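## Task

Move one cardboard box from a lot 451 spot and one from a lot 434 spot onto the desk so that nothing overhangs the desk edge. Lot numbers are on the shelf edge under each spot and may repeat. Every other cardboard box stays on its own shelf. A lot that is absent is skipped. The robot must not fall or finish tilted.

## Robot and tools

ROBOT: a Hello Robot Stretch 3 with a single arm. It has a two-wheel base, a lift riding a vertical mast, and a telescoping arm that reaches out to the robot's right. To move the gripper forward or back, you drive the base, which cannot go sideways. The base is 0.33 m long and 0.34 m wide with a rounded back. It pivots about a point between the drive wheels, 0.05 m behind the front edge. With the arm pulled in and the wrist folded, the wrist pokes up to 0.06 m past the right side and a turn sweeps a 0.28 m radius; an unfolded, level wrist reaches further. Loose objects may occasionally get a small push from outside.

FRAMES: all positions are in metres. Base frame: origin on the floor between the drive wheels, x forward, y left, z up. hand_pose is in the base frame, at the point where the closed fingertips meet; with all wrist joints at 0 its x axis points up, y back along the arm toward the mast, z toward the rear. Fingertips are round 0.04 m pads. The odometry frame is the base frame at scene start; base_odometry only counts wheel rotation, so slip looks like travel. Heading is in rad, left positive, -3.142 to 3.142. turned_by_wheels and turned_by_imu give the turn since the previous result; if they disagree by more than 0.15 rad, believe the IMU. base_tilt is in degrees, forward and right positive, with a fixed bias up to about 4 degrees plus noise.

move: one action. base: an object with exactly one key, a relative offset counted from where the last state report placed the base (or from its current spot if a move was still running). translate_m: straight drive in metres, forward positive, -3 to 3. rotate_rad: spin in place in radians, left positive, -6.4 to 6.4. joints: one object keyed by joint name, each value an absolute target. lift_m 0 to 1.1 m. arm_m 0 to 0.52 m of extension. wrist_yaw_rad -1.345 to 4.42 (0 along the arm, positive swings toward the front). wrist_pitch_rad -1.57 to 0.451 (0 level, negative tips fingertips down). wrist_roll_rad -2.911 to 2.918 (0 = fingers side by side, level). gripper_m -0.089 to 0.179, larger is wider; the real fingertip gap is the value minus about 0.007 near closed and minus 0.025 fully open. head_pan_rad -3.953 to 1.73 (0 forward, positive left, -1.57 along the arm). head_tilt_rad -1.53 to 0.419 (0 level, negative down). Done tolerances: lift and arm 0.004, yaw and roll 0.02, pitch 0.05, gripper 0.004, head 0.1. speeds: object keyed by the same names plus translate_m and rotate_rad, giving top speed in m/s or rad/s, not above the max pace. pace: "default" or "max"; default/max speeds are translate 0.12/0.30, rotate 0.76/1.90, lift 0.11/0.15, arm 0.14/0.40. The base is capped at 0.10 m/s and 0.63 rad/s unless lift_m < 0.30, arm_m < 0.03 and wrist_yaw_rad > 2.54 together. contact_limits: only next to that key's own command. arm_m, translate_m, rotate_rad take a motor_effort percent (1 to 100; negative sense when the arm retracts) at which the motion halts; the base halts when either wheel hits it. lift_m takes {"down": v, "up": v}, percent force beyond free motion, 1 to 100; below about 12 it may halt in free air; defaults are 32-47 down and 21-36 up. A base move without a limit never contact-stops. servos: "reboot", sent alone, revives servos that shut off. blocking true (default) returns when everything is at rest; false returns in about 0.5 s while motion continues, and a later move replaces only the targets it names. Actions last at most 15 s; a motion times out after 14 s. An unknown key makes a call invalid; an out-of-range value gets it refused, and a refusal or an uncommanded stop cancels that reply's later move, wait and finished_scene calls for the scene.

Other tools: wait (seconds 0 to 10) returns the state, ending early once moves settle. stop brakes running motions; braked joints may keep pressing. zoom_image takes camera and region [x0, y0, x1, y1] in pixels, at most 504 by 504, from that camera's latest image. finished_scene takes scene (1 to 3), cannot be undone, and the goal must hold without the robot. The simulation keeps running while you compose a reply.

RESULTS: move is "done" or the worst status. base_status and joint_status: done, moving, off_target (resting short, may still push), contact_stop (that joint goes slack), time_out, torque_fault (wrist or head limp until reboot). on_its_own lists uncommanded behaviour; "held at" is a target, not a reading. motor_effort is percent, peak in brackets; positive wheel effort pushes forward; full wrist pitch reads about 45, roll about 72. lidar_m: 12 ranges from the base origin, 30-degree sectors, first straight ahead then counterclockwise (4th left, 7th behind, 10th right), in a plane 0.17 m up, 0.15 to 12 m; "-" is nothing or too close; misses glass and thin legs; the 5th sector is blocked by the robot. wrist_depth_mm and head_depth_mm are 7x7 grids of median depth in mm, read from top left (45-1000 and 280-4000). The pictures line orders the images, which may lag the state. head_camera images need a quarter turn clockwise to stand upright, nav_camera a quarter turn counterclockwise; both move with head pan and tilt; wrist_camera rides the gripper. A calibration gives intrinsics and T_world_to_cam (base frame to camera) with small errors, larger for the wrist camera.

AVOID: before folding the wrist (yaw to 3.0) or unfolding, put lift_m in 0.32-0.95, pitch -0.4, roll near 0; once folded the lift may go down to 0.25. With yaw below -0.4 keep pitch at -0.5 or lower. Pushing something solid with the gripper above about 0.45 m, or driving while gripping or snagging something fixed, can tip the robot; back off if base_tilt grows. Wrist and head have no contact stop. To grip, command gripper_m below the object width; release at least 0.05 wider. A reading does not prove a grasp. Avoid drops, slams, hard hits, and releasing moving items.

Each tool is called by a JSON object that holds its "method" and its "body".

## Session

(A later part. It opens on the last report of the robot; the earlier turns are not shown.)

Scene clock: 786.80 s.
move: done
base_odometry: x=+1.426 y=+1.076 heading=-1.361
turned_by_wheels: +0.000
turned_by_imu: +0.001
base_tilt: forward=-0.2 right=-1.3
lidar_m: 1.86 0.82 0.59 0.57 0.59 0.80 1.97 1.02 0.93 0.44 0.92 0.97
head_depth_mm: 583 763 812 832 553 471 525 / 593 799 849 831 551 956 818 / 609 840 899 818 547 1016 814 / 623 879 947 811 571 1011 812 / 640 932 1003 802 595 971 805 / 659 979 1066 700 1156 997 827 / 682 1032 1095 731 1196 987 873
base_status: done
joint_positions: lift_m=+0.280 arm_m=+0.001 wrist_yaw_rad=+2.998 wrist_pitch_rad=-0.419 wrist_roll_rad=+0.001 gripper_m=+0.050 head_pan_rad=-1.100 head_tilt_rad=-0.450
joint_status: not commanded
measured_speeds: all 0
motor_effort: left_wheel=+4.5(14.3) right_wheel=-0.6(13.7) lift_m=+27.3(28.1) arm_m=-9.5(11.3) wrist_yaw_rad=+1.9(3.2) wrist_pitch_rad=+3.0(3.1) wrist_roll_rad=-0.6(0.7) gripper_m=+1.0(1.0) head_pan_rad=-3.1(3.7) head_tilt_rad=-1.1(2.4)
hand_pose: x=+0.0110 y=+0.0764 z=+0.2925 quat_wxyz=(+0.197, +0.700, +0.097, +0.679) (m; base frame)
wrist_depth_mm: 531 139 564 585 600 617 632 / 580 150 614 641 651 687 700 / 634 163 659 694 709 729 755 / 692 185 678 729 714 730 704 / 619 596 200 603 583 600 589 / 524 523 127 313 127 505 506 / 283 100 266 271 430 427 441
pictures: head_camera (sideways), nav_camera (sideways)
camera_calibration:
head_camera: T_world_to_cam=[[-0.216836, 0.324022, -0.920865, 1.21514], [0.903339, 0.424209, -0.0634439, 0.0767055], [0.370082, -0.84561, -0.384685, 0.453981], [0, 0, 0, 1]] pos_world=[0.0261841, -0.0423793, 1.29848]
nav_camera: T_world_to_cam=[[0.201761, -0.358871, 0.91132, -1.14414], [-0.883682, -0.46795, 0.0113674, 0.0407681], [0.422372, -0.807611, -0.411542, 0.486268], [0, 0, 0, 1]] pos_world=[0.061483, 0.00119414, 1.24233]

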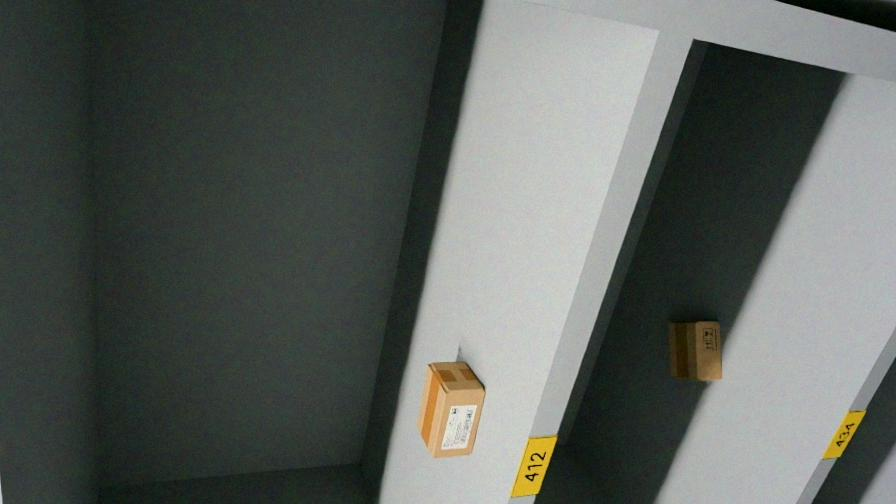

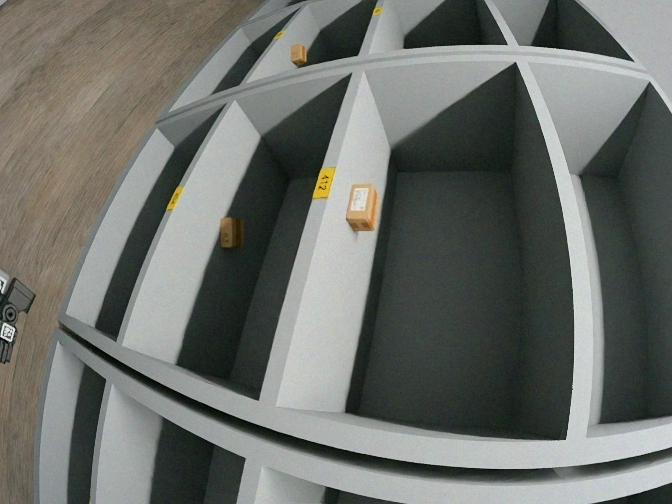

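{"method": "move", "body": {"base": {"translate_m": 0.445}, "joints": {"head_pan_rad": -1.6, "head_tilt_rad": -0.7}, "pace": "max", "cameras": []}}

{"method": "move", "body": {"joints": {"lift_m": 0.64, "gripper_m": 0.15}, "pace": "max", "cameras": ["head_camera"]}}

{"method": "move", "body": {"joints": {"wrist_yaw_rad": 0.0}, "pace": "max", "cameras": ["wrist_camera"]}}

Scene clock: 810.03 s.
move: done
base_odometry: x=+1.519 y=+0.641 heading=-1.361
turned_by_wheels: +0.000
turned_by_imu: +0.001
base_tilt: forward=-0.3 right=-1.2
lidar_m: 2.30 0.82 0.60 0.58 0.60 0.81 2.19 0.62 0.60 0.89 0.61 0.61
head_depth_mm: 738 826 712 557 975 849 1061 / 733 825 705 553 1005 845 1124 / 731 817 694 545 999 841 1124 / 727 812 685 542 992 834 1114 / 723 811 564 536 951 835 1104 / 723 805 669 530 977 826 1100 / 718 804 661 527 967 821 1104
base_status: done
joint_positions: lift_m=+0.280 arm_m=+0.001 wrist_yaw_rad=+2.998 wrist_pitch_rad=-0.419 wrist_roll_rad=+0.001 gripper_m=+0.050 head_pan_rad=-1.601 head_tilt_rad=-0.703
joint_status: all done
measured_speeds: all 0
motor_effort: left_wheel=-0.3(13.3) right_wheel=+5.0(14.3) lift_m=+26.8(27.6) arm_m=-6.9(8.5) wrist_yaw_rad=+2.5(3.2) wrist_pitch_rad=+3.0(3.1) wrist_roll_rad=-0.3(0.7) gripper_m=+0.0(0.9) head_pan_rad=+3.8(4.7) head_tilt_rad=-0.5(8.4)
hand_pose: x=+0.0110 y=+0.0764 z=+0.2925 quat_wxyz=(+0.197, +0.700, +0.097, +0.679) (m; base frame)
wrist_depth_mm: 540 139 578 587 599 626 639 / 591 150 619 651 653 685 712 / 634 163 675 696 714 744 772 / 686 185 677 735 727 725 700 / 618 597 199 598 573 596 592 / 520 515 127 312 127 506 505 / 285 100 267 271 429 432 442
pictures: none
No camera images: "cameras" was empty.

Scene clock: 813.23 s.
move: done
base_odometry: x=+1.519 y=+0.641 heading=-1.361
turned_by_wheels: +0.000
turned_by_imu: +0.000
base_tilt: forward=-0.3 right=-1.4
lidar_m: 2.30 0.82 0.60 0.58 0.60 0.81 2.19 0.63 0.60 0.89 0.61 0.61
head_depth_mm: 736 822 714 537 983 853 1063 / 732 821 708 555 1011 849 1124 / 728 817 698 548 1004 841 1117 / 727 813 691 542 996 835 1114 / 724 813 569 538 958 832 1116 / 721 808 674 533 983 809 1109 / 720 803 665 529 972 802 1103
base_status: not commanded
joint_positions: lift_m=+0.640 arm_m=+0.001 wrist_yaw_rad=+2.998 wrist_pitch_rad=-0.418 wrist_roll_rad=+0.001 gripper_m=+0.150 head_pan_rad=-1.600 head_tilt_rad=-0.700
joint_status: all done
measured_speeds: all 0
motor_effort: left_wheel=-0.4(0.8) right_wheel=+4.2(5.9) lift_m=+28.1(34.9) arm_m=-5.6(7.6) wrist_yaw_rad=+0.8(3.1) wrist_pitch_rad=+2.8(3.1) wrist_roll_rad=-0.3(0.7) gripper_m=+0.3(81.3) head_pan_rad=+3.4(4.1) head_tilt_rad=+3.2(3.8)
hand_pose: x=+0.0110 y=+0.0765 z=+0.6526 quat_wxyz=(+0.197, +0.700, +0.097, +0.679) (m; base frame)
wrist_depth_mm: 534 139 572 590 609 624 637 / 582 150 613 635 663 689 706 / 644 163 664 701 729 754 782 / 705 185 720 781 818 843 866 / 780 156 216 849 896 914 981 / 854 128 243 932 973 122 918 / 822 813 281 840 832 796 111
pictures: head_camera (sideways)
camera_calibration:
head_camera: T_world_to_cam=[[-0.0286764, 0.603859, -0.796575, 1.0519], [0.996621, -0.0440915, -0.0693024, 0.0837419], [-0.076971, -0.795871, -0.600554, 0.737584], [0, 0, 0, 1]] pos_world=[0.0034784, -0.0444839, 1.28668]

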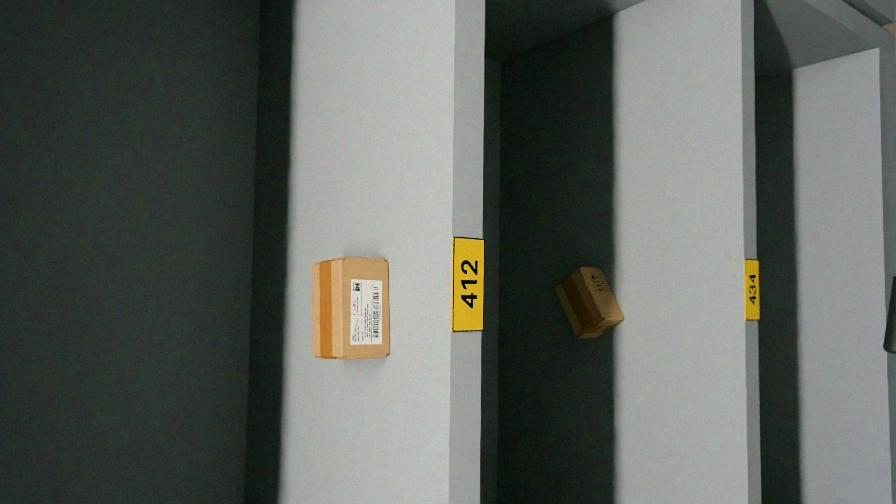

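Scene clock: 815.03 s.
move: done
base_odometry: x=+1.519 y=+0.641 heading=-1.361
turned_by_wheels: +0.000
turned_by_imu: +0.000
base_tilt: forward=-0.2 right=-1.1
lidar_m: 2.31 0.83 0.60 0.58 0.59 0.81 2.19 0.63 0.60 0.89 0.61 0.61
head_depth_mm: 739 826 715 539 981 856 1064 / 733 819 708 555 1003 847 1132 / 733 819 700 549 1001 841 1114 / 727 812 691 523 989 836 455 / 724 811 569 539 958 814 1072 / 720 807 674 533 982 810 1109 / 718 803 666 528 973 803 1100
base_status: not commanded
joint_positions: lift_m=+0.640 arm_m=+0.001 wrist_yaw_rad=+0.003 wrist_pitch_rad=-0.418 wrist_roll_rad=+0.001 gripper_m=+0.150 head_pan_rad=-1.600 head_tilt_rad=-0.700
joint_status: all done
measured_speeds: all 0
motor_effort: left_wheel=-0.4(0.8) right_wheel=+4.7(5.5) lift_m=+22.8(27.5) arm_m=-5.4(6.2) wrist_yaw_rad=-3.4(7.5) wrist_pitch_rad=+3.0(3.1) wrist_roll_rad=-0.4(0.6) gripper_m=+0.3(1.4) head_pan_rad=+3.6(4.0) head_tilt_rad=+2.7(3.7)
hand_pose: x=-0.0208 y=-0.3699 z=+0.6526 quat_wxyz=(+0.692, +0.148, -0.691, -0.146) (m; base frame)
wrist_depth_mm: 568 622 615 604 607 599 539 / 575 660 654 653 644 638 536 / 523 556 540 457 529 525 498 / 433 432 425 420 417 413 413 / 355 339 352 348 346 342 338 / 315 128 308 306 301 125 291 / 525 735 759 757 755 721 112
pictures: wrist_camera
camera_calibration:
wrist_camera: T_world_to_cam=[[-0.99887, -0.0395307, -0.0263776, -0.0115469], [-0.00151476, 0.581248, -0.813725, 0.778548], [0.047499, -0.812766, -0.580651, 0.245451], [0, 0, 0, 1]] pos_world=[-0.0220133, -0.253491, 0.775741]

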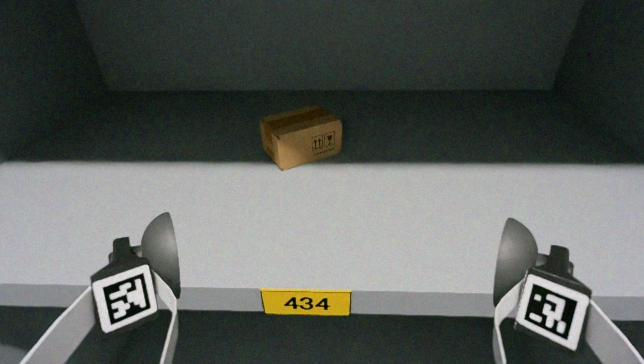

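{"method": "move", "body": {"base": {"translate_m": -0.064}, "joints": {"wrist_yaw_rad": 0.566, "arm_m": 0.24, "gripper_m": 0.179}, "cameras": ["wrist_camera"]}}

Scene clock: 846.47 s.
move: done
base_odometry: x=+1.506 y=+0.704 heading=-1.361
turned_by_wheels: +0.000
turned_by_imu: +0.000
base_tilt: forward=-0.3 right=-1.2
lidar_m: 2.30 0.82 0.60 0.58 0.59 0.81 2.18 0.63 0.56 0.89 0.69 0.65
head_depth_mm: 738 812 719 560 882 831 983 / 734 819 709 554 1012 823 407 / 731 814 702 549 996 524 1100 / 728 813 693 543 994 579 1113 / 723 809 682 538 921 793 1115 / 720 807 563 535 976 805 1104 / 721 802 666 528 975 805 1101
base_status: done
joint_positions: lift_m=+0.640 arm_m=+0.240 wrist_yaw_rad=+0.563 wrist_pitch_rad=-0.418 wrist_roll_rad=+0.001 gripper_m=+0.179 head_pan_rad=-1.600 head_tilt_rad=-0.700
joint_status: all done
measured_speeds: all 0
motor_effort: left_wheel=-3.4(10.9) right_wheel=-8.7(11.0) lift_m=+24.7(25.2) arm_m=+13.7(15.2) wrist_yaw_rad=+2.1(6.0) wrist_pitch_rad=+2.9(3.1) wrist_roll_rad=-0.3(0.6) gripper_m=+0.6(83.5) head_pan_rad=+3.3(4.2) head_tilt_rad=+3.1(3.7)
hand_pose: x=+0.0982 y=-0.5748 z=+0.6526 quat_wxyz=(+0.705, +0.333, -0.624, +0.051) (m; base frame)
wrist_depth_mm: 368 440 542 479 412 357 318 / 382 464 576 520 440 378 333 / 397 482 541 526 477 406 353 / 407 427 424 420 417 410 378 / 353 339 349 336 271 343 338 / 119 281 298 286 246 276 121 / 118 252 258 255 255 249 108
pictures: wrist_camera
camera_calibration:
wrist_camera: T_world_to_cam=[[-0.825482, -0.563811, -0.0263774, -0.219126], [-0.309875, 0.491761, -0.813725, 0.876669], [0.471759, -0.663542, -0.580651, 0.117374], [0, 0, 0, 1]] pos_world=[0.0354008, -0.476774, 0.775741]

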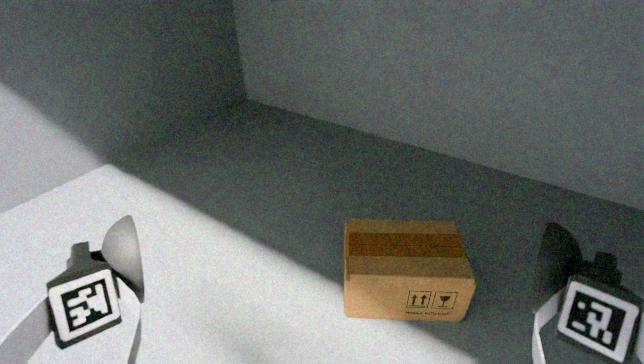

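{"method": "move", "body": {"joints": {"arm_m": 0.336}, "cameras": []}}

{"method": "move", "body": {"joints": {"lift_m": 0.547}, "speeds": {"lift_m": 0.08}, "contact_limits": {"lift_m": {"down": 20}}, "cameras": ["wrist_camera"]}}

Scene clock: 862.37 s.
move: done
base_odometry: x=+1.506 y=+0.704 heading=-1.361
turned_by_wheels: +0.000
turned_by_imu: +0.000
base_tilt: forward=-0.3 right=-1.2
lidar_m: 2.30 0.82 0.60 0.57 0.59 0.81 2.18 0.63 0.56 0.89 0.69 0.65
head_depth_mm: 739 811 715 559 882 831 985 / 733 818 711 553 1010 826 399 / 732 818 697 551 612 528 1092 / 728 814 692 544 636 838 1116 / 723 811 681 540 898 812 1107 / 725 806 563 533 952 809 1109 / 722 802 665 529 974 803 1098
base_status: not commanded
joint_positions: lift_m=+0.640 arm_m=+0.336 wrist_yaw_rad=+0.563 wrist_pitch_rad=-0.418 wrist_roll_rad=+0.001 gripper_m=+0.179 head_pan_rad=-1.600 head_tilt_rad=-0.700
joint_status: all done
measured_speeds: all 0
motor_effort: left_wheel=-3.4(3.9) right_wheel=-8.9(9.7) lift_m=+25.6(26.0) arm_m=+13.2(15.0) wrist_yaw_rad=+1.7(3.5) wrist_pitch_rad=+2.9(3.0) wrist_roll_rad=-0.4(0.6) gripper_m=+0.8(1.3) head_pan_rad=+3.2(3.8) head_tilt_rad=+1.6(2.6)
hand_pose: x=+0.0982 y=-0.6708 z=+0.6526 quat_wxyz=(+0.705, +0.333, -0.624, +0.051) (m; base frame)
wrist_depth_mm: 369 440 439 367 314 271 242 / 384 465 493 398 335 292 258 / 400 489 510 441 366 310 272 / 409 431 423 418 387 334 291 / 353 340 349 345 345 336 303 / 119 281 297 296 293 284 121 / 119 251 258 202 242 249 108
pictures: none
No camera images: "cameras" was empty.

Scene clock: 864.20 s.
move: done
base_odometry: x=+1.506 y=+0.704 heading=-1.361
turned_by_wheels: +0.000
turned_by_imu: +0.000
base_tilt: forward=-0.4 right=-1.2
lidar_m: 2.30 0.82 0.60 0.57 0.59 0.81 2.19 0.63 0.57 0.89 0.69 0.65
head_depth_mm: 739 810 718 559 878 828 982 / 731 820 708 556 1005 850 1092 / 731 818 701 550 1004 606 513 / 728 812 692 544 932 798 1119 / 726 810 685 538 918 813 1106 / 721 807 562 532 980 808 1102 / 716 804 665 527 971 804 1107
base_status: not commanded
joint_positions: lift_m=+0.547 arm_m=+0.336 wrist_yaw_rad=+0.563 wrist_pitch_rad=-0.418 wrist_roll_rad=+0.001 gripper_m=+0.179 head_pan_rad=-1.600 head_tilt_rad=-0.700
joint_status: all done
measured_speeds: all 0
motor_effort: left_wheel=-3.4(3.8) right_wheel=-9.1(9.6) lift_m=+24.8(26.2) arm_m=+10.4(13.3) wrist_yaw_rad=+1.7(3.5) wrist_pitch_rad=+3.0(3.1) wrist_roll_rad=-0.3(0.6) gripper_m=+0.4(1.2) head_pan_rad=+3.6(3.9) head_tilt_rad=+1.4(2.2)
contact_limits: lift_m down 20 (down: maximum 72; up: maximum 65)
hand_pose: x=+0.0982 y=-0.6708 z=+0.5596 quat_wxyz=(+0.705, +0.333, -0.624, +0.051) (m; base frame)
wrist_depth_mm: 368 440 440 369 315 272 243 / 384 430 445 387 337 293 256 / 335 333 327 324 320 300 273 / 262 259 258 255 253 253 249 / 216 207 145 139 139 208 207 / 119 171 125 122 121 173 121 / 118 154 149 136 137 155 108
pictures: wrist_camera
camera_calibration:
wrist_camera: T_world_to_cam=[[-0.825445, -0.563865, -0.0263775, -0.275732], [-0.309907, 0.491741, -0.813725, 0.848188], [0.471802, -0.663511, -0.580651, -0.000314688], [0, 0, 0, 1]] pos_world=[0.0354068, -0.572773, 0.682736]

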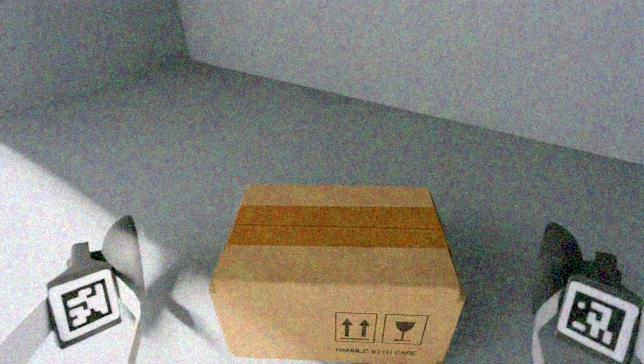

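{"method": "move", "body": {"joints": {"arm_m": 0.343}, "cameras": []}}

{"method": "move", "body": {"joints": {"gripper_m": 0.057}, "cameras": ["wrist_camera"]}}

Scene clock: 872.23 s.
move: done
base_odometry: x=+1.506 y=+0.704 heading=-1.361
turned_by_wheels: +0.000
turned_by_imu: +0.000
base_tilt: forward=-0.4 right=-1.4
lidar_m: 2.30 0.83 0.60 0.57 0.60 0.81 2.19 0.63 0.56 0.89 0.69 0.65
head_depth_mm: 735 811 715 558 880 830 979 / 734 818 707 556 1011 847 1081 / 730 817 700 549 965 605 517 / 727 814 689 543 934 800 1115 / 725 808 683 539 922 815 1109 / 722 806 561 534 980 810 1104 / 721 802 669 528 970 803 1096
base_status: not commanded
joint_positions: lift_m=+0.547 arm_m=+0.343 wrist_yaw_rad=+0.563 wrist_pitch_rad=-0.418 wrist_roll_rad=+0.001 gripper_m=+0.179 head_pan_rad=-1.600 head_tilt_rad=-0.700
joint_status: all done
measured_speeds: all 0
motor_effort: left_wheel=-3.3(3.8) right_wheel=-9.2(9.7) lift_m=+30.5(31.2) arm_m=+13.1(14.5) wrist_yaw_rad=+2.6(3.0) wrist_pitch_rad=+2.9(3.1) wrist_roll_rad=-0.4(0.5) gripper_m=+0.9(1.2) head_pan_rad=+3.1(3.7) head_tilt_rad=+1.1(1.3)
contact_limits: lift_m down 20 (down: maximum 72; up: maximum 65)
hand_pose: x=+0.0982 y=-0.6778 z=+0.5596 quat_wxyz=(+0.705, +0.333, -0.624, +0.051) (m; base frame)
wrist_depth_mm: 370 445 436 357 308 267 238 / 383 424 436 388 330 286 251 / 334 331 327 321 318 298 266 / 262 259 258 257 253 252 249 / 217 207 144 139 143 208 207 / 119 145 119 122 118 173 121 / 118 155 129 126 122 154 108
pictures: none
No camera images: "cameras" was empty.

Scene clock: 873.97 s.
move: done
base_odometry: x=+1.506 y=+0.704 heading=-1.361
turned_by_wheels: +0.000
turned_by_imu: +0.000
base_tilt: forward=-0.3 right=-1.3
lidar_m: 2.31 0.82 0.60 0.58 0.59 0.81 2.18 0.63 0.56 0.89 0.69 0.65
head_depth_mm: 736 812 716 560 878 832 982 / 736 822 707 556 1007 848 1092 / 730 818 696 551 972 606 517 / 728 816 692 544 988 799 1113 / 726 811 683 540 925 812 1108 / 721 806 562 533 976 809 1101 / 721 802 667 531 975 806 1101
base_status: not commanded
joint_positions: lift_m=+0.547 arm_m=+0.343 wrist_yaw_rad=+0.565 wrist_pitch_rad=-0.417 wrist_roll_rad=+0.001 gripper_m=+0.058 head_pan_rad=-1.600 head_tilt_rad=-0.700
joint_status: all done
measured_speeds: all 0
motor_effort: left_wheel=-3.0(3.7) right_wheel=-9.4(9.8) lift_m=+29.8(30.8) arm_m=+12.5(14.0) wrist_yaw_rad=+1.3(2.8) wrist_pitch_rad=+2.7(3.0) wrist_roll_rad=-0.3(0.6) gripper_m=-14.3(87.5) head_pan_rad=+2.9(3.8) head_tilt_rad=+0.5(1.6)
contact_limits: lift_m down 20 (down: maximum 72; up: maximum 65)
hand_pose: x=+0.0987 y=-0.6777 z=+0.5599 quat_wxyz=(+0.705, +0.333, -0.624, +0.052) (m; base frame)
wrist_depth_mm: 371 441 435 359 306 268 236 / 381 429 436 392 331 286 251 / 337 333 329 329 320 299 266 / 265 262 250 169 176 252 251 / 216 215 145 139 139 209 208 / 184 173 133 138 133 127 177 / 163 150 154 153 152 120 155
pictures: wrist_camera
camera_calibration:
wrist_camera: T_world_to_cam=[[-0.824435, -0.565344, -0.0263238, -0.280415], [-0.310122, 0.490177, -0.814586, 0.851458], [0.473425, -0.66341, -0.579445, -0.00569889], [0, 0, 0, 1]] pos_world=[0.03557, -0.579677, 0.682902]

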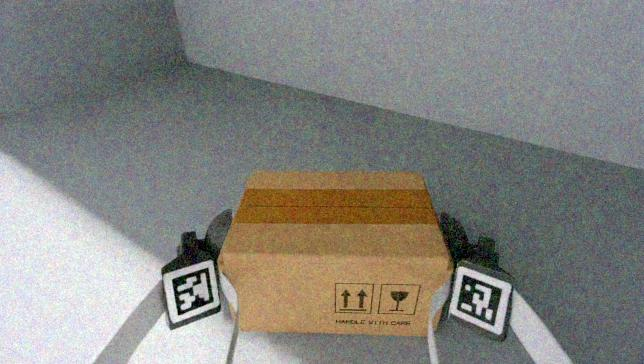

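{"method": "move", "body": {"joints": {"lift_m": 0.59}, "speeds": {"lift_m": 0.04}, "cameras": ["wrist_camera"]}}

Scene clock: 889.17 s.
move: done
base_odometry: x=+1.506 y=+0.704 heading=-1.361
turned_by_wheels: +0.000
turned_by_imu: +0.000
base_tilt: forward=-0.3 right=-1.2
lidar_m: 2.31 0.82 0.60 0.58 0.59 0.81 2.19 0.63 0.56 0.89 0.69 0.65
head_depth_mm: 736 808 718 559 881 828 985 / 732 819 709 554 1008 844 1053 / 731 816 699 550 681 555 1076 / 730 814 692 543 673 819 1116 / 730 810 682 538 893 815 1118 / 721 805 561 533 954 810 1103 / 720 803 667 529 971 801 1098
base_status: not commanded
joint_positions: lift_m=+0.590 arm_m=+0.343 wrist_yaw_rad=+0.565 wrist_pitch_rad=-0.421 wrist_roll_rad=+0.001 gripper_m=+0.058 head_pan_rad=-1.600 head_tilt_rad=-0.700
joint_status: all done
measured_speeds: all 0
motor_effort: left_wheel=-3.1(3.7) right_wheel=-8.5(9.4) lift_m=+31.3(33.8) arm_m=+7.3(9.3) wrist_yaw_rad=+0.3(2.3) wrist_pitch_rad=+3.3(3.4) wrist_roll_rad=-0.2(0.6) gripper_m=-13.4(14.2) head_pan_rad=+2.8(3.6) head_tilt_rad=-0.5(1.0)
hand_pose: x=+0.0984 y=-0.6773 z=+0.6021 quat_wxyz=(+0.705, +0.335, -0.623, +0.050) (m; base frame)
wrist_depth_mm: 370 441 439 358 308 267 237 / 384 461 481 392 329 286 252 / 389 427 421 397 355 304 266 / 341 334 330 177 313 312 284 / 278 277 147 140 145 267 267 / 236 222 135 139 134 127 228 / 210 124 197 191 190 120 199
pictures: wrist_camera
camera_calibration:
wrist_camera: T_world_to_cam=[[-0.82449, -0.565257, -0.026461, -0.279142], [-0.31177, 0.49278, -0.812384, 0.886114], [0.472245, -0.661553, -0.582522, 0.0223404], [0, 0, 0, 1]] pos_world=[0.0355635, -0.579667, 0.725492]

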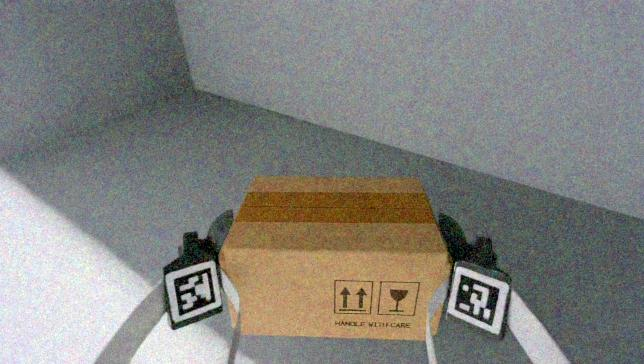

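{"method": "move", "body": {"joints": {"lift_m": 0.65}, "speeds": {"lift_m": 0.08}, "cameras": []}}

{"method": "move", "body": {"joints": {"arm_m": 0.0, "head_pan_rad": -3.0, "head_tilt_rad": -0.4}, "speeds": {"arm_m": 0.14}, "cameras": []}}

{"method": "move", "body": {"base": {"translate_m": -0.75}, "joints": {"wrist_yaw_rad": 1.57}, "speeds": {"wrist_yaw_rad": 0.5}, "cameras": ["wrist_camera"]}}

Scene clock: 917.53 s.
move: done
base_odometry: x=+1.506 y=+0.704 heading=-1.361
turned_by_wheels: +0.000
turned_by_imu: +0.000
base_tilt: forward=-0.3 right=-1.3
lidar_m: 2.30 0.82 0.60 0.57 0.60 0.81 2.18 0.63 0.56 0.89 0.69 0.65
head_depth_mm: 737 809 719 559 883 830 982 / 733 823 710 553 1011 806 390 / 730 816 700 550 598 780 1097 / 731 816 689 543 638 841 1120 / 725 808 684 538 865 815 1105 / 723 804 562 533 952 807 1104 / 720 806 667 529 974 805 1094
base_status: not commanded
joint_positions: lift_m=+0.650 arm_m=+0.343 wrist_yaw_rad=+0.565 wrist_pitch_rad=-0.421 wrist_roll_rad=+0.001 gripper_m=+0.058 head_pan_rad=-1.600 head_tilt_rad=-0.700
joint_status: all done
measured_speeds: all 0
motor_effort: left_wheel=-3.2(3.7) right_wheel=-8.8(9.5) lift_m=+31.2(34.5) arm_m=+2.6(4.2) wrist_yaw_rad=+0.6(2.0) wrist_pitch_rad=+3.4(3.6) wrist_roll_rad=-0.3(0.6) gripper_m=-13.8(14.1) head_pan_rad=+3.1(3.4) head_tilt_rad=-0.6(1.3)
hand_pose: x=+0.0984 y=-0.6772 z=+0.6619 quat_wxyz=(+0.705, +0.335, -0.623, +0.050) (m; base frame)
wrist_depth_mm: 368 441 434 356 307 267 237 / 382 460 477 389 330 287 252 / 400 492 520 433 356 304 267 / 412 443 440 177 364 325 285 / 368 364 143 140 144 341 304 / 309 125 135 139 134 127 300 / 280 256 260 253 153 120 262
pictures: none
No camera images: "cameras" was empty.

Scene clock: 921.27 s.
move: done
base_odometry: x=+1.506 y=+0.704 heading=-1.361
turned_by_wheels: +0.000
turned_by_imu: +0.000
base_tilt: forward=-0.2 right=-1.2
lidar_m: 2.31 0.82 0.60 0.58 0.60 0.81 2.18 0.63 0.56 0.89 0.69 0.65
head_depth_mm: 1990 2118 2235 2345 2184 1832 1450 / 2004 2125 2263 2435 2552 1824 1445 / 2022 2152 2286 2502 2504 1827 1436 / 2047 2178 2353 2512 2472 1799 1430 / 2063 2217 2355 2547 2460 1797 1417 / 1177 1232 1337 1424 1489 1613 1425 / 1133 1224 1320 1185 1408 1185 1325
base_status: not commanded
joint_positions: lift_m=+0.650 arm_m=+0.001 wrist_yaw_rad=+0.565 wrist_pitch_rad=-0.421 wrist_roll_rad=+0.001 gripper_m=+0.058 head_pan_rad=-3.001 head_tilt_rad=-0.399
joint_status: all done
measured_speeds: all 0
motor_effort: left_wheel=-3.4(3.8) right_wheel=-8.5(9.7) lift_m=+25.2(31.5) arm_m=-12.6(14.6) wrist_yaw_rad=+1.2(2.1) wrist_pitch_rad=+3.5(3.6) wrist_roll_rad=-0.3(0.7) gripper_m=-13.1(13.8) head_pan_rad=+4.1(5.7) head_tilt_rad=-3.9(8.2)
hand_pose: x=+0.0984 y=-0.3348 z=+0.6619 quat_wxyz=(+0.705, +0.335, -0.623, +0.050) (m; base frame)
wrist_depth_mm: - 433 552 722 645 568 503 / 688 465 592 712 679 606 528 / - 512 557 554 548 541 536 / - 574 455 177 431 429 425 / - - 144 140 145 358 354 / 995 124 135 139 134 127 302 / 888 818 773 725 739 119 263
pictures: none
No camera images: "cameras" was empty.

Scene clock: 929.87 s.
move: done
base_odometry: x=+1.349 y=+1.437 heading=-1.360
turned_by_wheels: +0.000
turned_by_imu: -0.001
base_tilt: forward=-0.2 right=-1.1
lidar_m: 2.22 0.82 0.59 0.57 0.59 0.80 1.61 0.70 0.77 0.90 0.53 1.26
head_depth_mm: 1326 1431 1517 1628 1744 1812 1455 / 1341 1442 1537 1649 1774 1848 1446 / 1369 1456 1551 1677 1800 1826 1432 / 1393 1472 1580 1706 1818 1818 1432 / 1390 1501 1601 1721 1866 1804 1408 / 1425 1510 1622 1748 1884 1789 1416 / 1436 1540 1643 1761 1902 1773 1405
base_status: done
joint_positions: lift_m=+0.650 arm_m=+0.001 wrist_yaw_rad=+1.567 wrist_pitch_rad=-0.421 wrist_roll_rad=+0.001 gripper_m=+0.058 head_pan_rad=-3.000 head_tilt_rad=-0.400
joint_status: all done
measured_speeds: all 0
motor_effort: left_wheel=-1.5(10.0) right_wheel=-10.9(15.0) lift_m=+31.3(32.2) arm_m=-8.9(13.4) wrist_yaw_rad=+1.1(4.6) wrist_pitch_rad=+3.5(3.6) wrist_roll_rad=-0.4(0.6) gripper_m=-13.6(14.1) head_pan_rad=+3.2(4.1) head_tilt_rad=-3.6(4.7)
hand_pose: x=+0.2026 y=-0.1465 z=+0.6619 quat_wxyz=(+0.595, +0.593, -0.385, +0.383) (m; base frame)
wrist_depth_mm: 934 - - - - - 964 / 941 - - - - 785 715 / 909 - - - - - 537 / 937 - - 176 - - 425 / 924 - 144 140 145 - 381 / 890 125 135 139 134 123 411 / 830 814 822 797 813 120 398
pictures: wrist_camera
camera_calibration:
wrist_camera: T_world_to_cam=[[0.0323492, -0.999126, -0.0264893, -0.128791], [-0.583787, 0.00262401, -0.811903, 0.688589], [0.811262, 0.0417286, -0.583191, 0.393949], [0, 0, 0, 1]] pos_world=[0.0865598, -0.146924, 0.785404]

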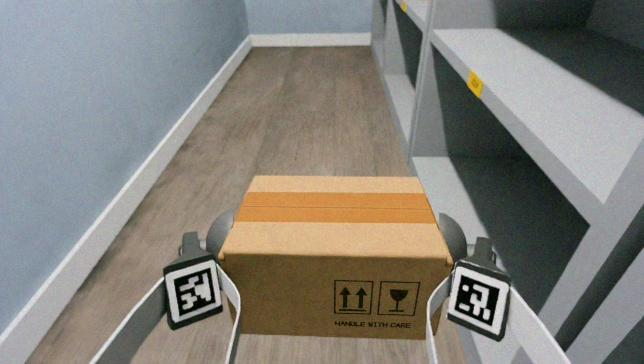

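{"method": "move", "body": {"base": {"translate_m": -1.03}, "cameras": ["nav_camera", "wrist_camera"]}}

Scene clock: 985.07 s.
move: done
base_odometry: x=+1.134 y=+2.444 heading=-1.360
turned_by_wheels: +0.000
turned_by_imu: +0.000
base_tilt: forward=-0.3 right=-1.2
lidar_m: 2.24 0.80 0.58 0.56 0.58 0.60 0.58 0.60 0.82 2.19 0.64 0.64
head_depth_mm: 461 489 522 559 602 649 706 / 468 496 529 566 610 661 722 / 473 501 536 575 621 671 733 / 478 508 544 582 630 684 747 / 483 514 551 591 642 696 762 / 490 522 558 601 651 707 776 / 498 530 566 610 661 719 791
base_status: done
joint_positions: lift_m=+0.650 arm_m=+0.001 wrist_yaw_rad=+1.567 wrist_pitch_rad=-0.421 wrist_roll_rad=+0.001 gripper_m=+0.058 head_pan_rad=-3.000 head_tilt_rad=-0.400
joint_status: not commanded
measured_speeds: all 0
motor_effort: left_wheel=-5.8(10.2) right_wheel=-5.9(14.5) lift_m=+28.7(31.2) arm_m=-0.5(7.1) wrist_yaw_rad=+2.7(3.7) wrist_pitch_rad=+3.4(3.6) wrist_roll_rad=-0.3(0.8) gripper_m=-13.6(14.1) head_pan_rad=+2.8(4.0) head_tilt_rad=-2.9(4.3)
hand_pose: x=+0.2026 y=-0.1465 z=+0.6619 quat_wxyz=(+0.595, +0.593, -0.385, +0.383) (m; base frame)
wrist_depth_mm: 929 - - - - - 987 / 939 - - - - 761 635 / 929 - - - - - 411 / 935 - - 178 - - 442 / 876 - 144 140 145 - 492 / 886 124 135 139 134 123 - / 828 808 836 816 800 119 -
pictures: nav_camera (sideways), wrist_camera
camera_calibration:
nav_camera: T_world_to_cam=[[-0.358967, -0.0683868, 0.930841, -1.16619], [-0.15659, 0.987589, 0.012169, 0.0352885], [-0.920121, -0.141392, -0.365221, 0.434178], [0, 0, 0, 1]] pos_world=[-0.013604, -0.0532136, 1.24368]
wrist_camera: T_world_to_cam=[[0.032368, -0.999125, -0.0264893, -0.128791], [-0.583787, 0.00261304, -0.811903, 0.688588], [0.811262, 0.0417438, -0.583191, 0.393951], [0, 0, 0, 1]] pos_world=[0.0865598, -0.146922, 0.785404]

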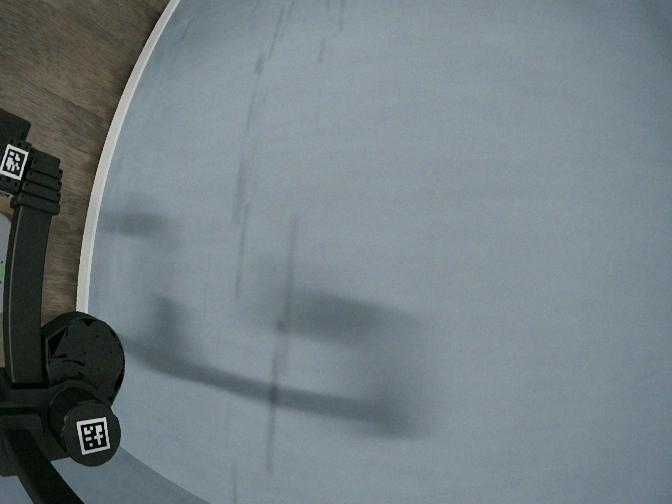

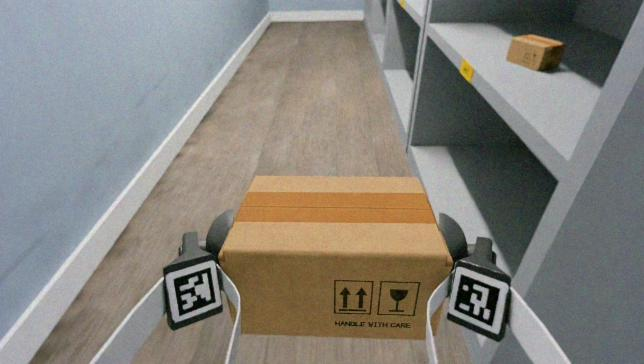

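{"method": "move", "body": {"base": {"rotate_rad": 1.598}, "speeds": {"rotate_rad": 0.5}, "joints": {"head_pan_rad": -3.1, "head_tilt_rad": -0.5}, "cameras": ["nav_camera"]}}

{"method": "move", "body": {"base": {"translate_m": -0.96}, "cameras": ["nav_camera", "wrist_camera"]}}

Scene clock: 1003.90 s.
move: done
base_odometry: x=+1.134 y=+2.444 heading=+0.237
turned_by_wheels: +1.598
turned_by_imu: +1.572
base_tilt: forward=-0.5 right=-1.4
lidar_m: 0.56 0.58 0.60 0.58 0.60 0.83 2.32 0.64 0.64 2.15 0.79 0.58
head_depth_mm: 1970 1882 1819 1749 1714 1570 1347 / 2703 2883 2831 2594 2142 1626 1346 / 2767 2994 3248 3082 2146 1632 1330 / 2789 2986 3223 3056 2145 1628 1323 / 2751 3006 3246 3006 2110 1624 1313 / 2773 3001 3244 2994 2086 1612 1311 / 2803 2992 3296 2966 2064 1565 1253
base_status: done
joint_positions: lift_m=+0.650 arm_m=+0.001 wrist_yaw_rad=+1.567 wrist_pitch_rad=-0.421 wrist_roll_rad=+0.001 gripper_m=+0.058 head_pan_rad=-3.100 head_tilt_rad=-0.502
joint_status: all done
measured_speeds: all 0
motor_effort: left_wheel=-8.8(13.0) right_wheel=+8.9(12.0) lift_m=+27.5(29.0) arm_m=-5.1(5.1) wrist_yaw_rad=+2.4(3.1) wrist_pitch_rad=+3.5(3.6) wrist_roll_rad=-0.5(0.7) gripper_m=-13.2(14.0) head_pan_rad=-2.8(5.3) head_tilt_rad=+0.5(6.7)
hand_pose: x=+0.2026 y=-0.1465 z=+0.6619 quat_wxyz=(+0.594, +0.593, -0.385, +0.383) (m; base frame)
wrist_depth_mm: 465 456 454 443 439 438 432 / 507 500 493 488 480 477 468 / 558 551 541 530 526 519 515 / 614 613 578 177 564 583 573 / 703 691 144 140 145 633 641 / 805 125 135 139 134 127 714 / 862 817 841 816 804 120 805
pictures: nav_camera (sideways)
camera_calibration:
nav_camera: T_world_to_cam=[[-0.456429, -0.0360605, 0.889029, -1.11104], [-0.0583758, 0.998239, 0.01052, 0.0368377], [-0.887843, -0.0470961, -0.457731, 0.554364], [0, 0, 0, 1]] pos_world=[-0.0127745, -0.0507292, 1.24111]

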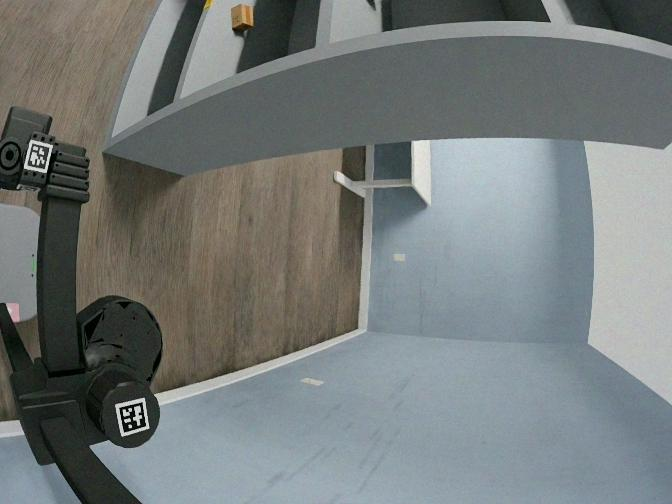

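Scene clock: 1014.63 s.
move: done
base_odometry: x=+0.201 y=+2.219 heading=+0.237
turned_by_wheels: +0.000
turned_by_imu: -0.001
base_tilt: forward=-0.3 right=-1.3
lidar_m: 1.51 0.83 0.61 0.58 0.61 0.83 2.25 1.98 2.74 0.44 0.46 0.63
head_depth_mm: 1844 1894 1834 1760 1712 1574 1347 / 1916 2065 2222 2420 2136 1650 1342 / 1906 2048 2258 2466 2154 1648 1326 / 1904 2080 2281 2458 2138 1638 1326 / 1934 2091 2273 2501 2099 1630 1318 / 1936 2083 2292 2519 2089 1605 1318 / 1936 2089 2225 2474 2084 1619 1306
base_status: done
joint_positions: lift_m=+0.650 arm_m=+0.001 wrist_yaw_rad=+1.567 wrist_pitch_rad=-0.421 wrist_roll_rad=+0.001 gripper_m=+0.058 head_pan_rad=-3.100 head_tilt_rad=-0.500
joint_status: not commanded
measured_speeds: all 0
motor_effort: left_wheel=-5.8(12.3) right_wheel=-5.7(11.9) lift_m=+25.9(28.2) arm_m=-12.9(13.8) wrist_yaw_rad=+3.2(3.8) wrist_pitch_rad=+3.5(3.6) wrist_roll_rad=-0.5(0.7) gripper_m=-13.1(14.1) head_pan_rad=-3.1(3.9) head_tilt_rad=+4.4(5.4)
hand_pose: x=+0.2026 y=-0.1465 z=+0.6619 quat_wxyz=(+0.594, +0.593, -0.385, +0.383) (m; base frame)
wrist_depth_mm: - - - - - - - / - - - - - - 407 / - - - - - - 399 / - - - 177 - - 399 / - - 143 140 145 - 401 / 934 124 135 139 134 125 399 / 850 809 824 810 814 120 398
pictures: nav_camera (sideways), wrist_camera
camera_calibration:
nav_camera: T_world_to_cam=[[-0.454686, -0.0359726, 0.889925, -1.11222], [-0.0583216, 0.998242, 0.0105529, 0.0367944], [-0.88874, -0.0471035, -0.455985, 0.552098], [0, 0, 0, 1]] pos_world=[-0.0128954, -0.0507336, 1.24116]
wrist_camera: T_world_to_cam=[[0.032551, -0.999119, -0.0264865, -0.128789], [-0.583787, 0.00250376, -0.811903, 0.688572], [0.811254, 0.0418907, -0.583192, 0.393972], [0, 0, 0, 1]] pos_world=[0.08656, -0.146903, 0.785403]

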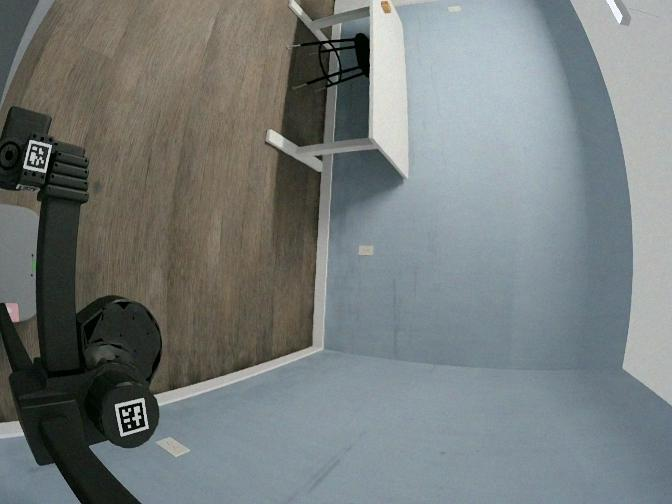

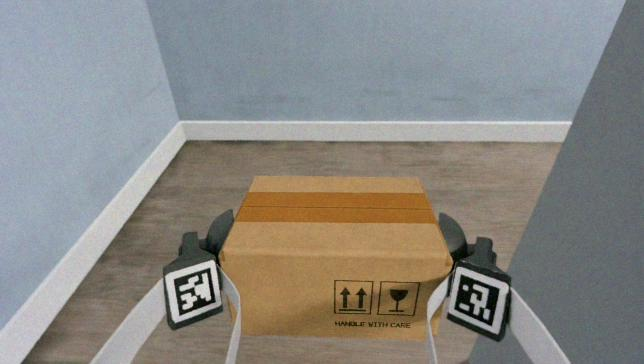

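{"method": "move", "body": {"base": {"translate_m": -0.965}, "cameras": []}}

{"method": "move", "body": {"base": {"rotate_rad": -1.598}, "speeds": {"rotate_rad": 0.5}, "joints": {"head_pan_rad": -1.57, "head_tilt_rad": -0.7}, "cameras": ["head_camera", "nav_camera"]}}

Scene clock: 1037.13 s.
move: done
base_odometry: x=-0.737 y=+1.992 heading=+0.237
turned_by_wheels: +0.000
turned_by_imu: -0.001
base_tilt: forward=-0.4 right=-1.2
lidar_m: 2.24 0.83 0.61 0.59 0.61 0.83 1.29 1.18 1.18 3.71 1.42 1.10
head_depth_mm: 1066 1156 1254 1371 1515 1581 1338 / 1072 1159 1260 1384 1532 1632 1335 / 1076 1157 1265 1394 1535 1643 1332 / 1080 1166 1275 1401 1552 1631 1323 / 1079 1166 1282 1414 1544 1619 1322 / 1087 1181 1282 1417 1569 1620 1322 / 1091 1175 1290 1410 1573 1619 1310
base_status: done
joint_positions: lift_m=+0.650 arm_m=+0.001 wrist_yaw_rad=+1.567 wrist_pitch_rad=-0.421 wrist_roll_rad=+0.001 gripper_m=+0.058 head_pan_rad=-3.100 head_tilt_rad=-0.500
joint_status: not commanded
measured_speeds: all 0
motor_effort: left_wheel=-5.4(12.2) right_wheel=-7.6(13.2) lift_m=+24.2(26.0) arm_m=-11.8(12.9) wrist_yaw_rad=+1.4(3.5) wrist_pitch_rad=+3.5(3.7) wrist_roll_rad=-0.5(0.7) gripper_m=-13.3(14.1) head_pan_rad=-2.8(3.7) head_tilt_rad=+0.5(3.7)
hand_pose: x=+0.2026 y=-0.1465 z=+0.6619 quat_wxyz=(+0.594, +0.593, -0.385, +0.383) (m; base frame)
wrist_depth_mm: - - - - - 881 861 / - - - - - 948 926 / - - - - - - - / - - - 176 - - - / - - 144 140 145 - - / 946 124 135 140 134 127 975 / 860 834 838 799 800 120 850
pictures: none
No camera images: "cameras" was empty.

Scene clock: 1041.27 s.
move: done
base_odometry: x=-0.737 y=+1.992 heading=-1.360
turned_by_wheels: -1.598
turned_by_imu: -1.572
base_tilt: forward=-0.3 right=-1.1
lidar_m: 3.70 1.45 1.10 2.38 0.84 0.61 0.59 0.61 0.82 1.29 1.18 1.17
head_depth_mm: 1076 1197 1361 1513 1540 1387 1206 / 1073 1204 1359 1582 1713 1409 1199 / 1071 1200 1360 1578 1708 1400 1190 / 1071 1196 1364 1581 1708 1393 1188 / 1073 1194 1354 1570 1686 1387 1189 / 1068 1194 1355 1568 1669 1380 1175 / 1072 1196 1352 1562 1667 1369 1170
base_status: done
joint_positions: lift_m=+0.650 arm_m=+0.001 wrist_yaw_rad=+1.567 wrist_pitch_rad=-0.421 wrist_roll_rad=+0.001 gripper_m=+0.058 head_pan_rad=-1.570 head_tilt_rad=-0.700
joint_status: all done
measured_speeds: all 0
motor_effort: left_wheel=+8.9(11.4) right_wheel=-9.5(14.1) lift_m=+29.2(29.6) arm_m=-12.0(13.4) wrist_yaw_rad=+2.4(4.1) wrist_pitch_rad=+3.5(3.7) wrist_roll_rad=-0.6(0.7) gripper_m=-12.8(14.1) head_pan_rad=-3.7(5.1) head_tilt_rad=-4.5(8.5)
hand_pose: x=+0.2026 y=-0.1465 z=+0.6619 quat_wxyz=(+0.594, +0.593, -0.385, +0.383) (m; base frame)
wrist_depth_mm: - - - - - - - / - - - - - - - / - - - - - - - / - - - 177 - - - / - - 144 140 145 - - / - 124 135 139 134 127 966 / 902 820 828 801 806 120 840
pictures: head_camera (sideways), nav_camera (sideways)
camera_calibration:
head_camera: T_world_to_cam=[[-0.0470265, 0.602932, -0.796405, 1.05179], [0.997501, -0.0137448, -0.0693066, 0.083742], [-0.0527336, -0.797674, -0.600779, 0.737729], [0, 0, 0, 1]] pos_world=[0.00483234, -0.0445387, 1.28667]
nav_camera: T_world_to_cam=[[0.0178114, -0.624073, 0.781163, -0.973291], [-0.99978, -0.0197775, 0.00699574, 0.0471708], [0.0110836, -0.781116, -0.624288, 0.765579], [0, 0, 0, 1]] pos_world=[0.0560106, -0.0084658, 1.23791]

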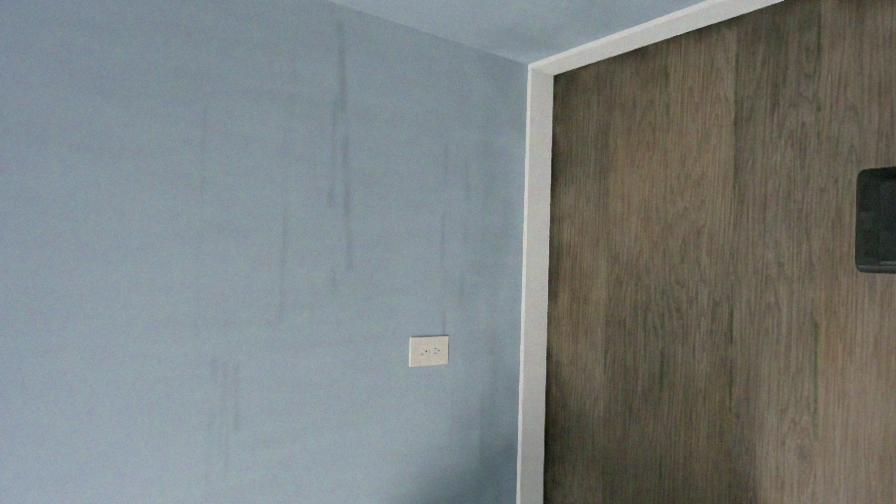

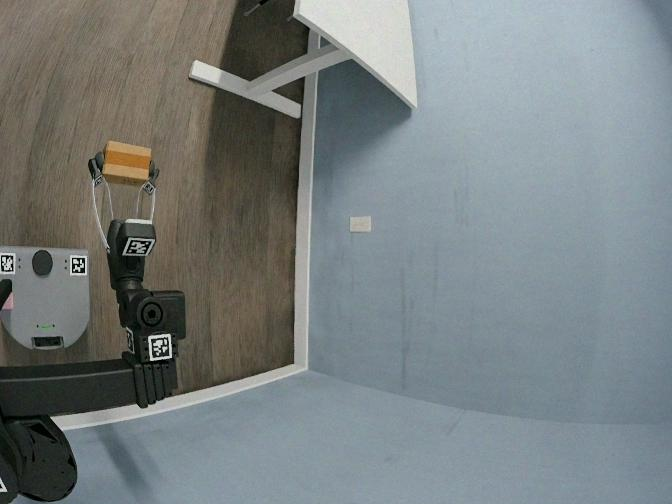

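{"method": "move", "body": {"base": {"translate_m": 1.2}, "joints": {"lift_m": 0.86}, "cameras": ["head_camera", "nav_camera"]}}

Scene clock: 1066.53 s.
move: done
base_odometry: x=-0.487 y=+0.819 heading=-1.360
turned_by_wheels: +0.000
turned_by_imu: +0.000
base_tilt: forward=-0.2 right=-1.2
lidar_m: 2.51 1.47 1.06 1.02 1.05 1.85 1.78 1.82 0.88 0.77 0.76 1.20
head_depth_mm: 1067 1191 1295 985 763 1491 - / 1066 1188 1280 968 759 1417 - / 1061 1186 1271 961 750 1473 - / 1061 1187 1275 951 745 1394 - / 1057 1184 1264 948 765 1396 1203 / 1053 1183 1272 940 760 1345 1229 / 1063 1179 1271 929 757 1346 -
base_status: done
joint_positions: lift_m=+0.860 arm_m=+0.001 wrist_yaw_rad=+1.567 wrist_pitch_rad=-0.422 wrist_roll_rad=+0.001 gripper_m=+0.058 head_pan_rad=-1.570 head_tilt_rad=-0.700
joint_status: all done
measured_speeds: all 0
motor_effort: left_wheel=+3.0(12.7) right_wheel=+7.2(10.5) lift_m=+24.8(35.8) arm_m=-3.4(11.3) wrist_yaw_rad=+1.8(3.5) wrist_pitch_rad=+3.6(3.8) wrist_roll_rad=-0.3(0.8) gripper_m=-13.7(14.0) head_pan_rad=-2.8(3.8) head_tilt_rad=+1.5(3.6)
hand_pose: x=+0.2025 y=-0.1465 z=+0.8717 quat_wxyz=(+0.595, +0.593, -0.385, +0.383) (m; base frame)
wrist_depth_mm: - - - - - - - / - - - - - - 636 / - - - - - - - / - - - 177 - - - / - - 144 140 145 - - / - 124 135 139 134 127 - / - - - - - 120 -
pictures: head_camera (sideways), nav_camera (sideways)
camera_calibration:
head_camera: T_world_to_cam=[[-0.046724, 0.602956, -0.796405, 1.05179], [0.997494, -0.0142452, -0.0693066, 0.083742], [-0.0531337, -0.797647, -0.600779, 0.737731], [0, 0, 0, 1]] pos_world=[0.00481, -0.0445381, 1.28667]
nav_camera: T_world_to_cam=[[0.0174983, -0.624082, 0.781163, -0.973289], [-0.99979, -0.019276, 0.00699574, 0.0471708], [0.0106918, -0.781121, -0.624288, 0.765582], [0, 0, 0, 1]] pos_world=[0.0560064, -0.00849082, 1.23791]

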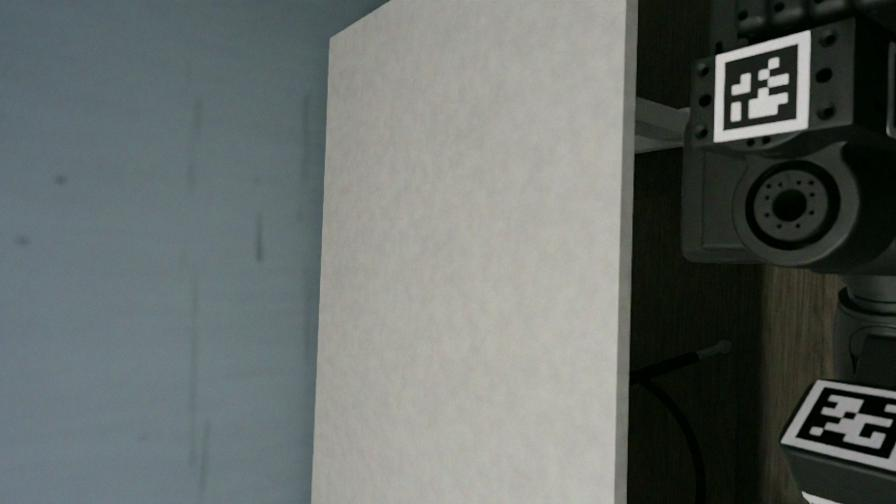

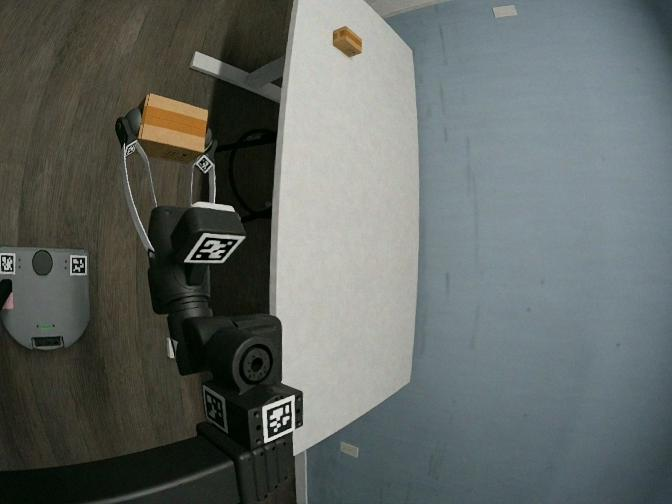

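{"method": "move", "body": {"joints": {"wrist_yaw_rad": 0.0, "arm_m": 0.33}, "speeds": {"wrist_yaw_rad": 0.6, "arm_m": 0.14}, "cameras": ["head_camera", "wrist_camera"]}}

Scene clock: 1092.30 s.
move: done
base_odometry: x=-0.487 y=+0.819 heading=-1.360
turned_by_wheels: +0.000
turned_by_imu: +0.000
base_tilt: forward=-0.2 right=-1.3
lidar_m: 2.51 1.46 1.06 1.02 1.05 1.85 1.78 1.83 0.88 0.77 0.76 1.20
head_depth_mm: 1061 1183 1304 944 300 - 1181 / 1057 1189 1278 394 710 1348 1168 / 1059 1188 1144 485 751 1410 1196 / 1060 1187 1272 621 745 1397 1191 / 1062 1179 1269 945 762 1386 1178 / 1055 1188 1274 938 762 1351 1178 / 1054 1183 1269 927 753 1341 1166
base_status: not commanded
joint_positions: lift_m=+0.860 arm_m=+0.330 wrist_yaw_rad=+0.003 wrist_pitch_rad=-0.422 wrist_roll_rad=+0.001 gripper_m=+0.058 head_pan_rad=-1.570 head_tilt_rad=-0.700
joint_status: all done
measured_speeds: all 0
motor_effort: left_wheel=+3.2(4.0) right_wheel=+6.9(8.0) lift_m=+25.5(26.2) arm_m=+12.9(15.1) wrist_yaw_rad=-3.9(8.6) wrist_pitch_rad=+3.5(3.8) wrist_roll_rad=-0.7(0.9) gripper_m=-13.7(14.0) head_pan_rad=-1.8(3.1) head_tilt_rad=+3.1(4.0)
hand_pose: x=-0.0208 y=-0.6988 z=+0.8717 quat_wxyz=(+0.692, +0.149, -0.691, -0.147) (m; base frame)
wrist_depth_mm: - - - - - - - / - - - - - - - / - - - - - - - / - - - 168 167 - - / - - 144 140 144 - - / - 125 135 139 133 123 - / - 115 151 276 153 120 274
pictures: head_camera (sideways), wrist_camera
camera_calibration:
head_camera: T_world_to_cam=[[-0.0467238, 0.602642, -0.796643, 1.0521], [0.997494, -0.0142724, -0.0693007, 0.0837344], [-0.0531336, -0.797884, -0.600465, 0.737323], [0, 0, 0, 1]] pos_world=[0.00481, -0.0445441, 1.28668]
wrist_camera: T_world_to_cam=[[-0.998874, -0.0393282, -0.026518, -0.0185299], [-0.00146484, 0.584369, -0.811486, 1.14829], [0.0474106, -0.810534, -0.583769, 0.109623], [0, 0, 0, 1]] pos_world=[-0.0220242, -0.582902, 0.995326]

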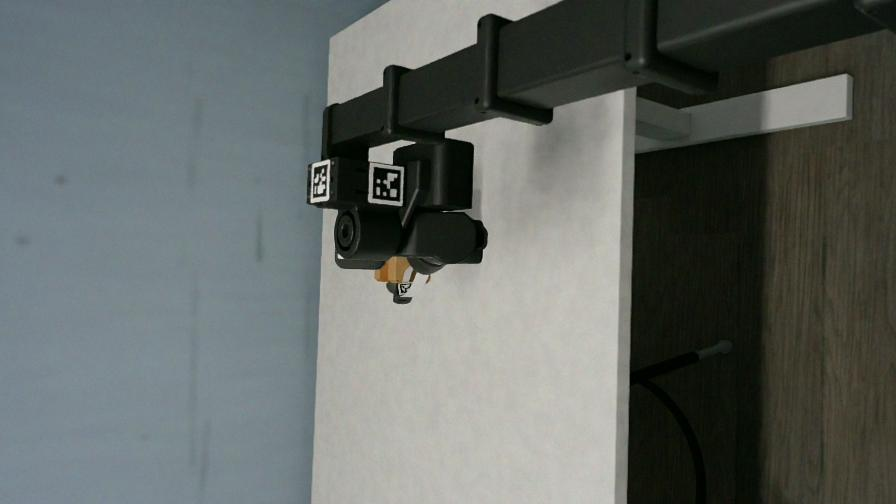

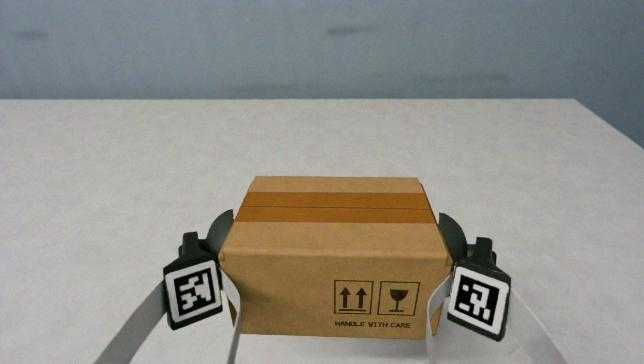

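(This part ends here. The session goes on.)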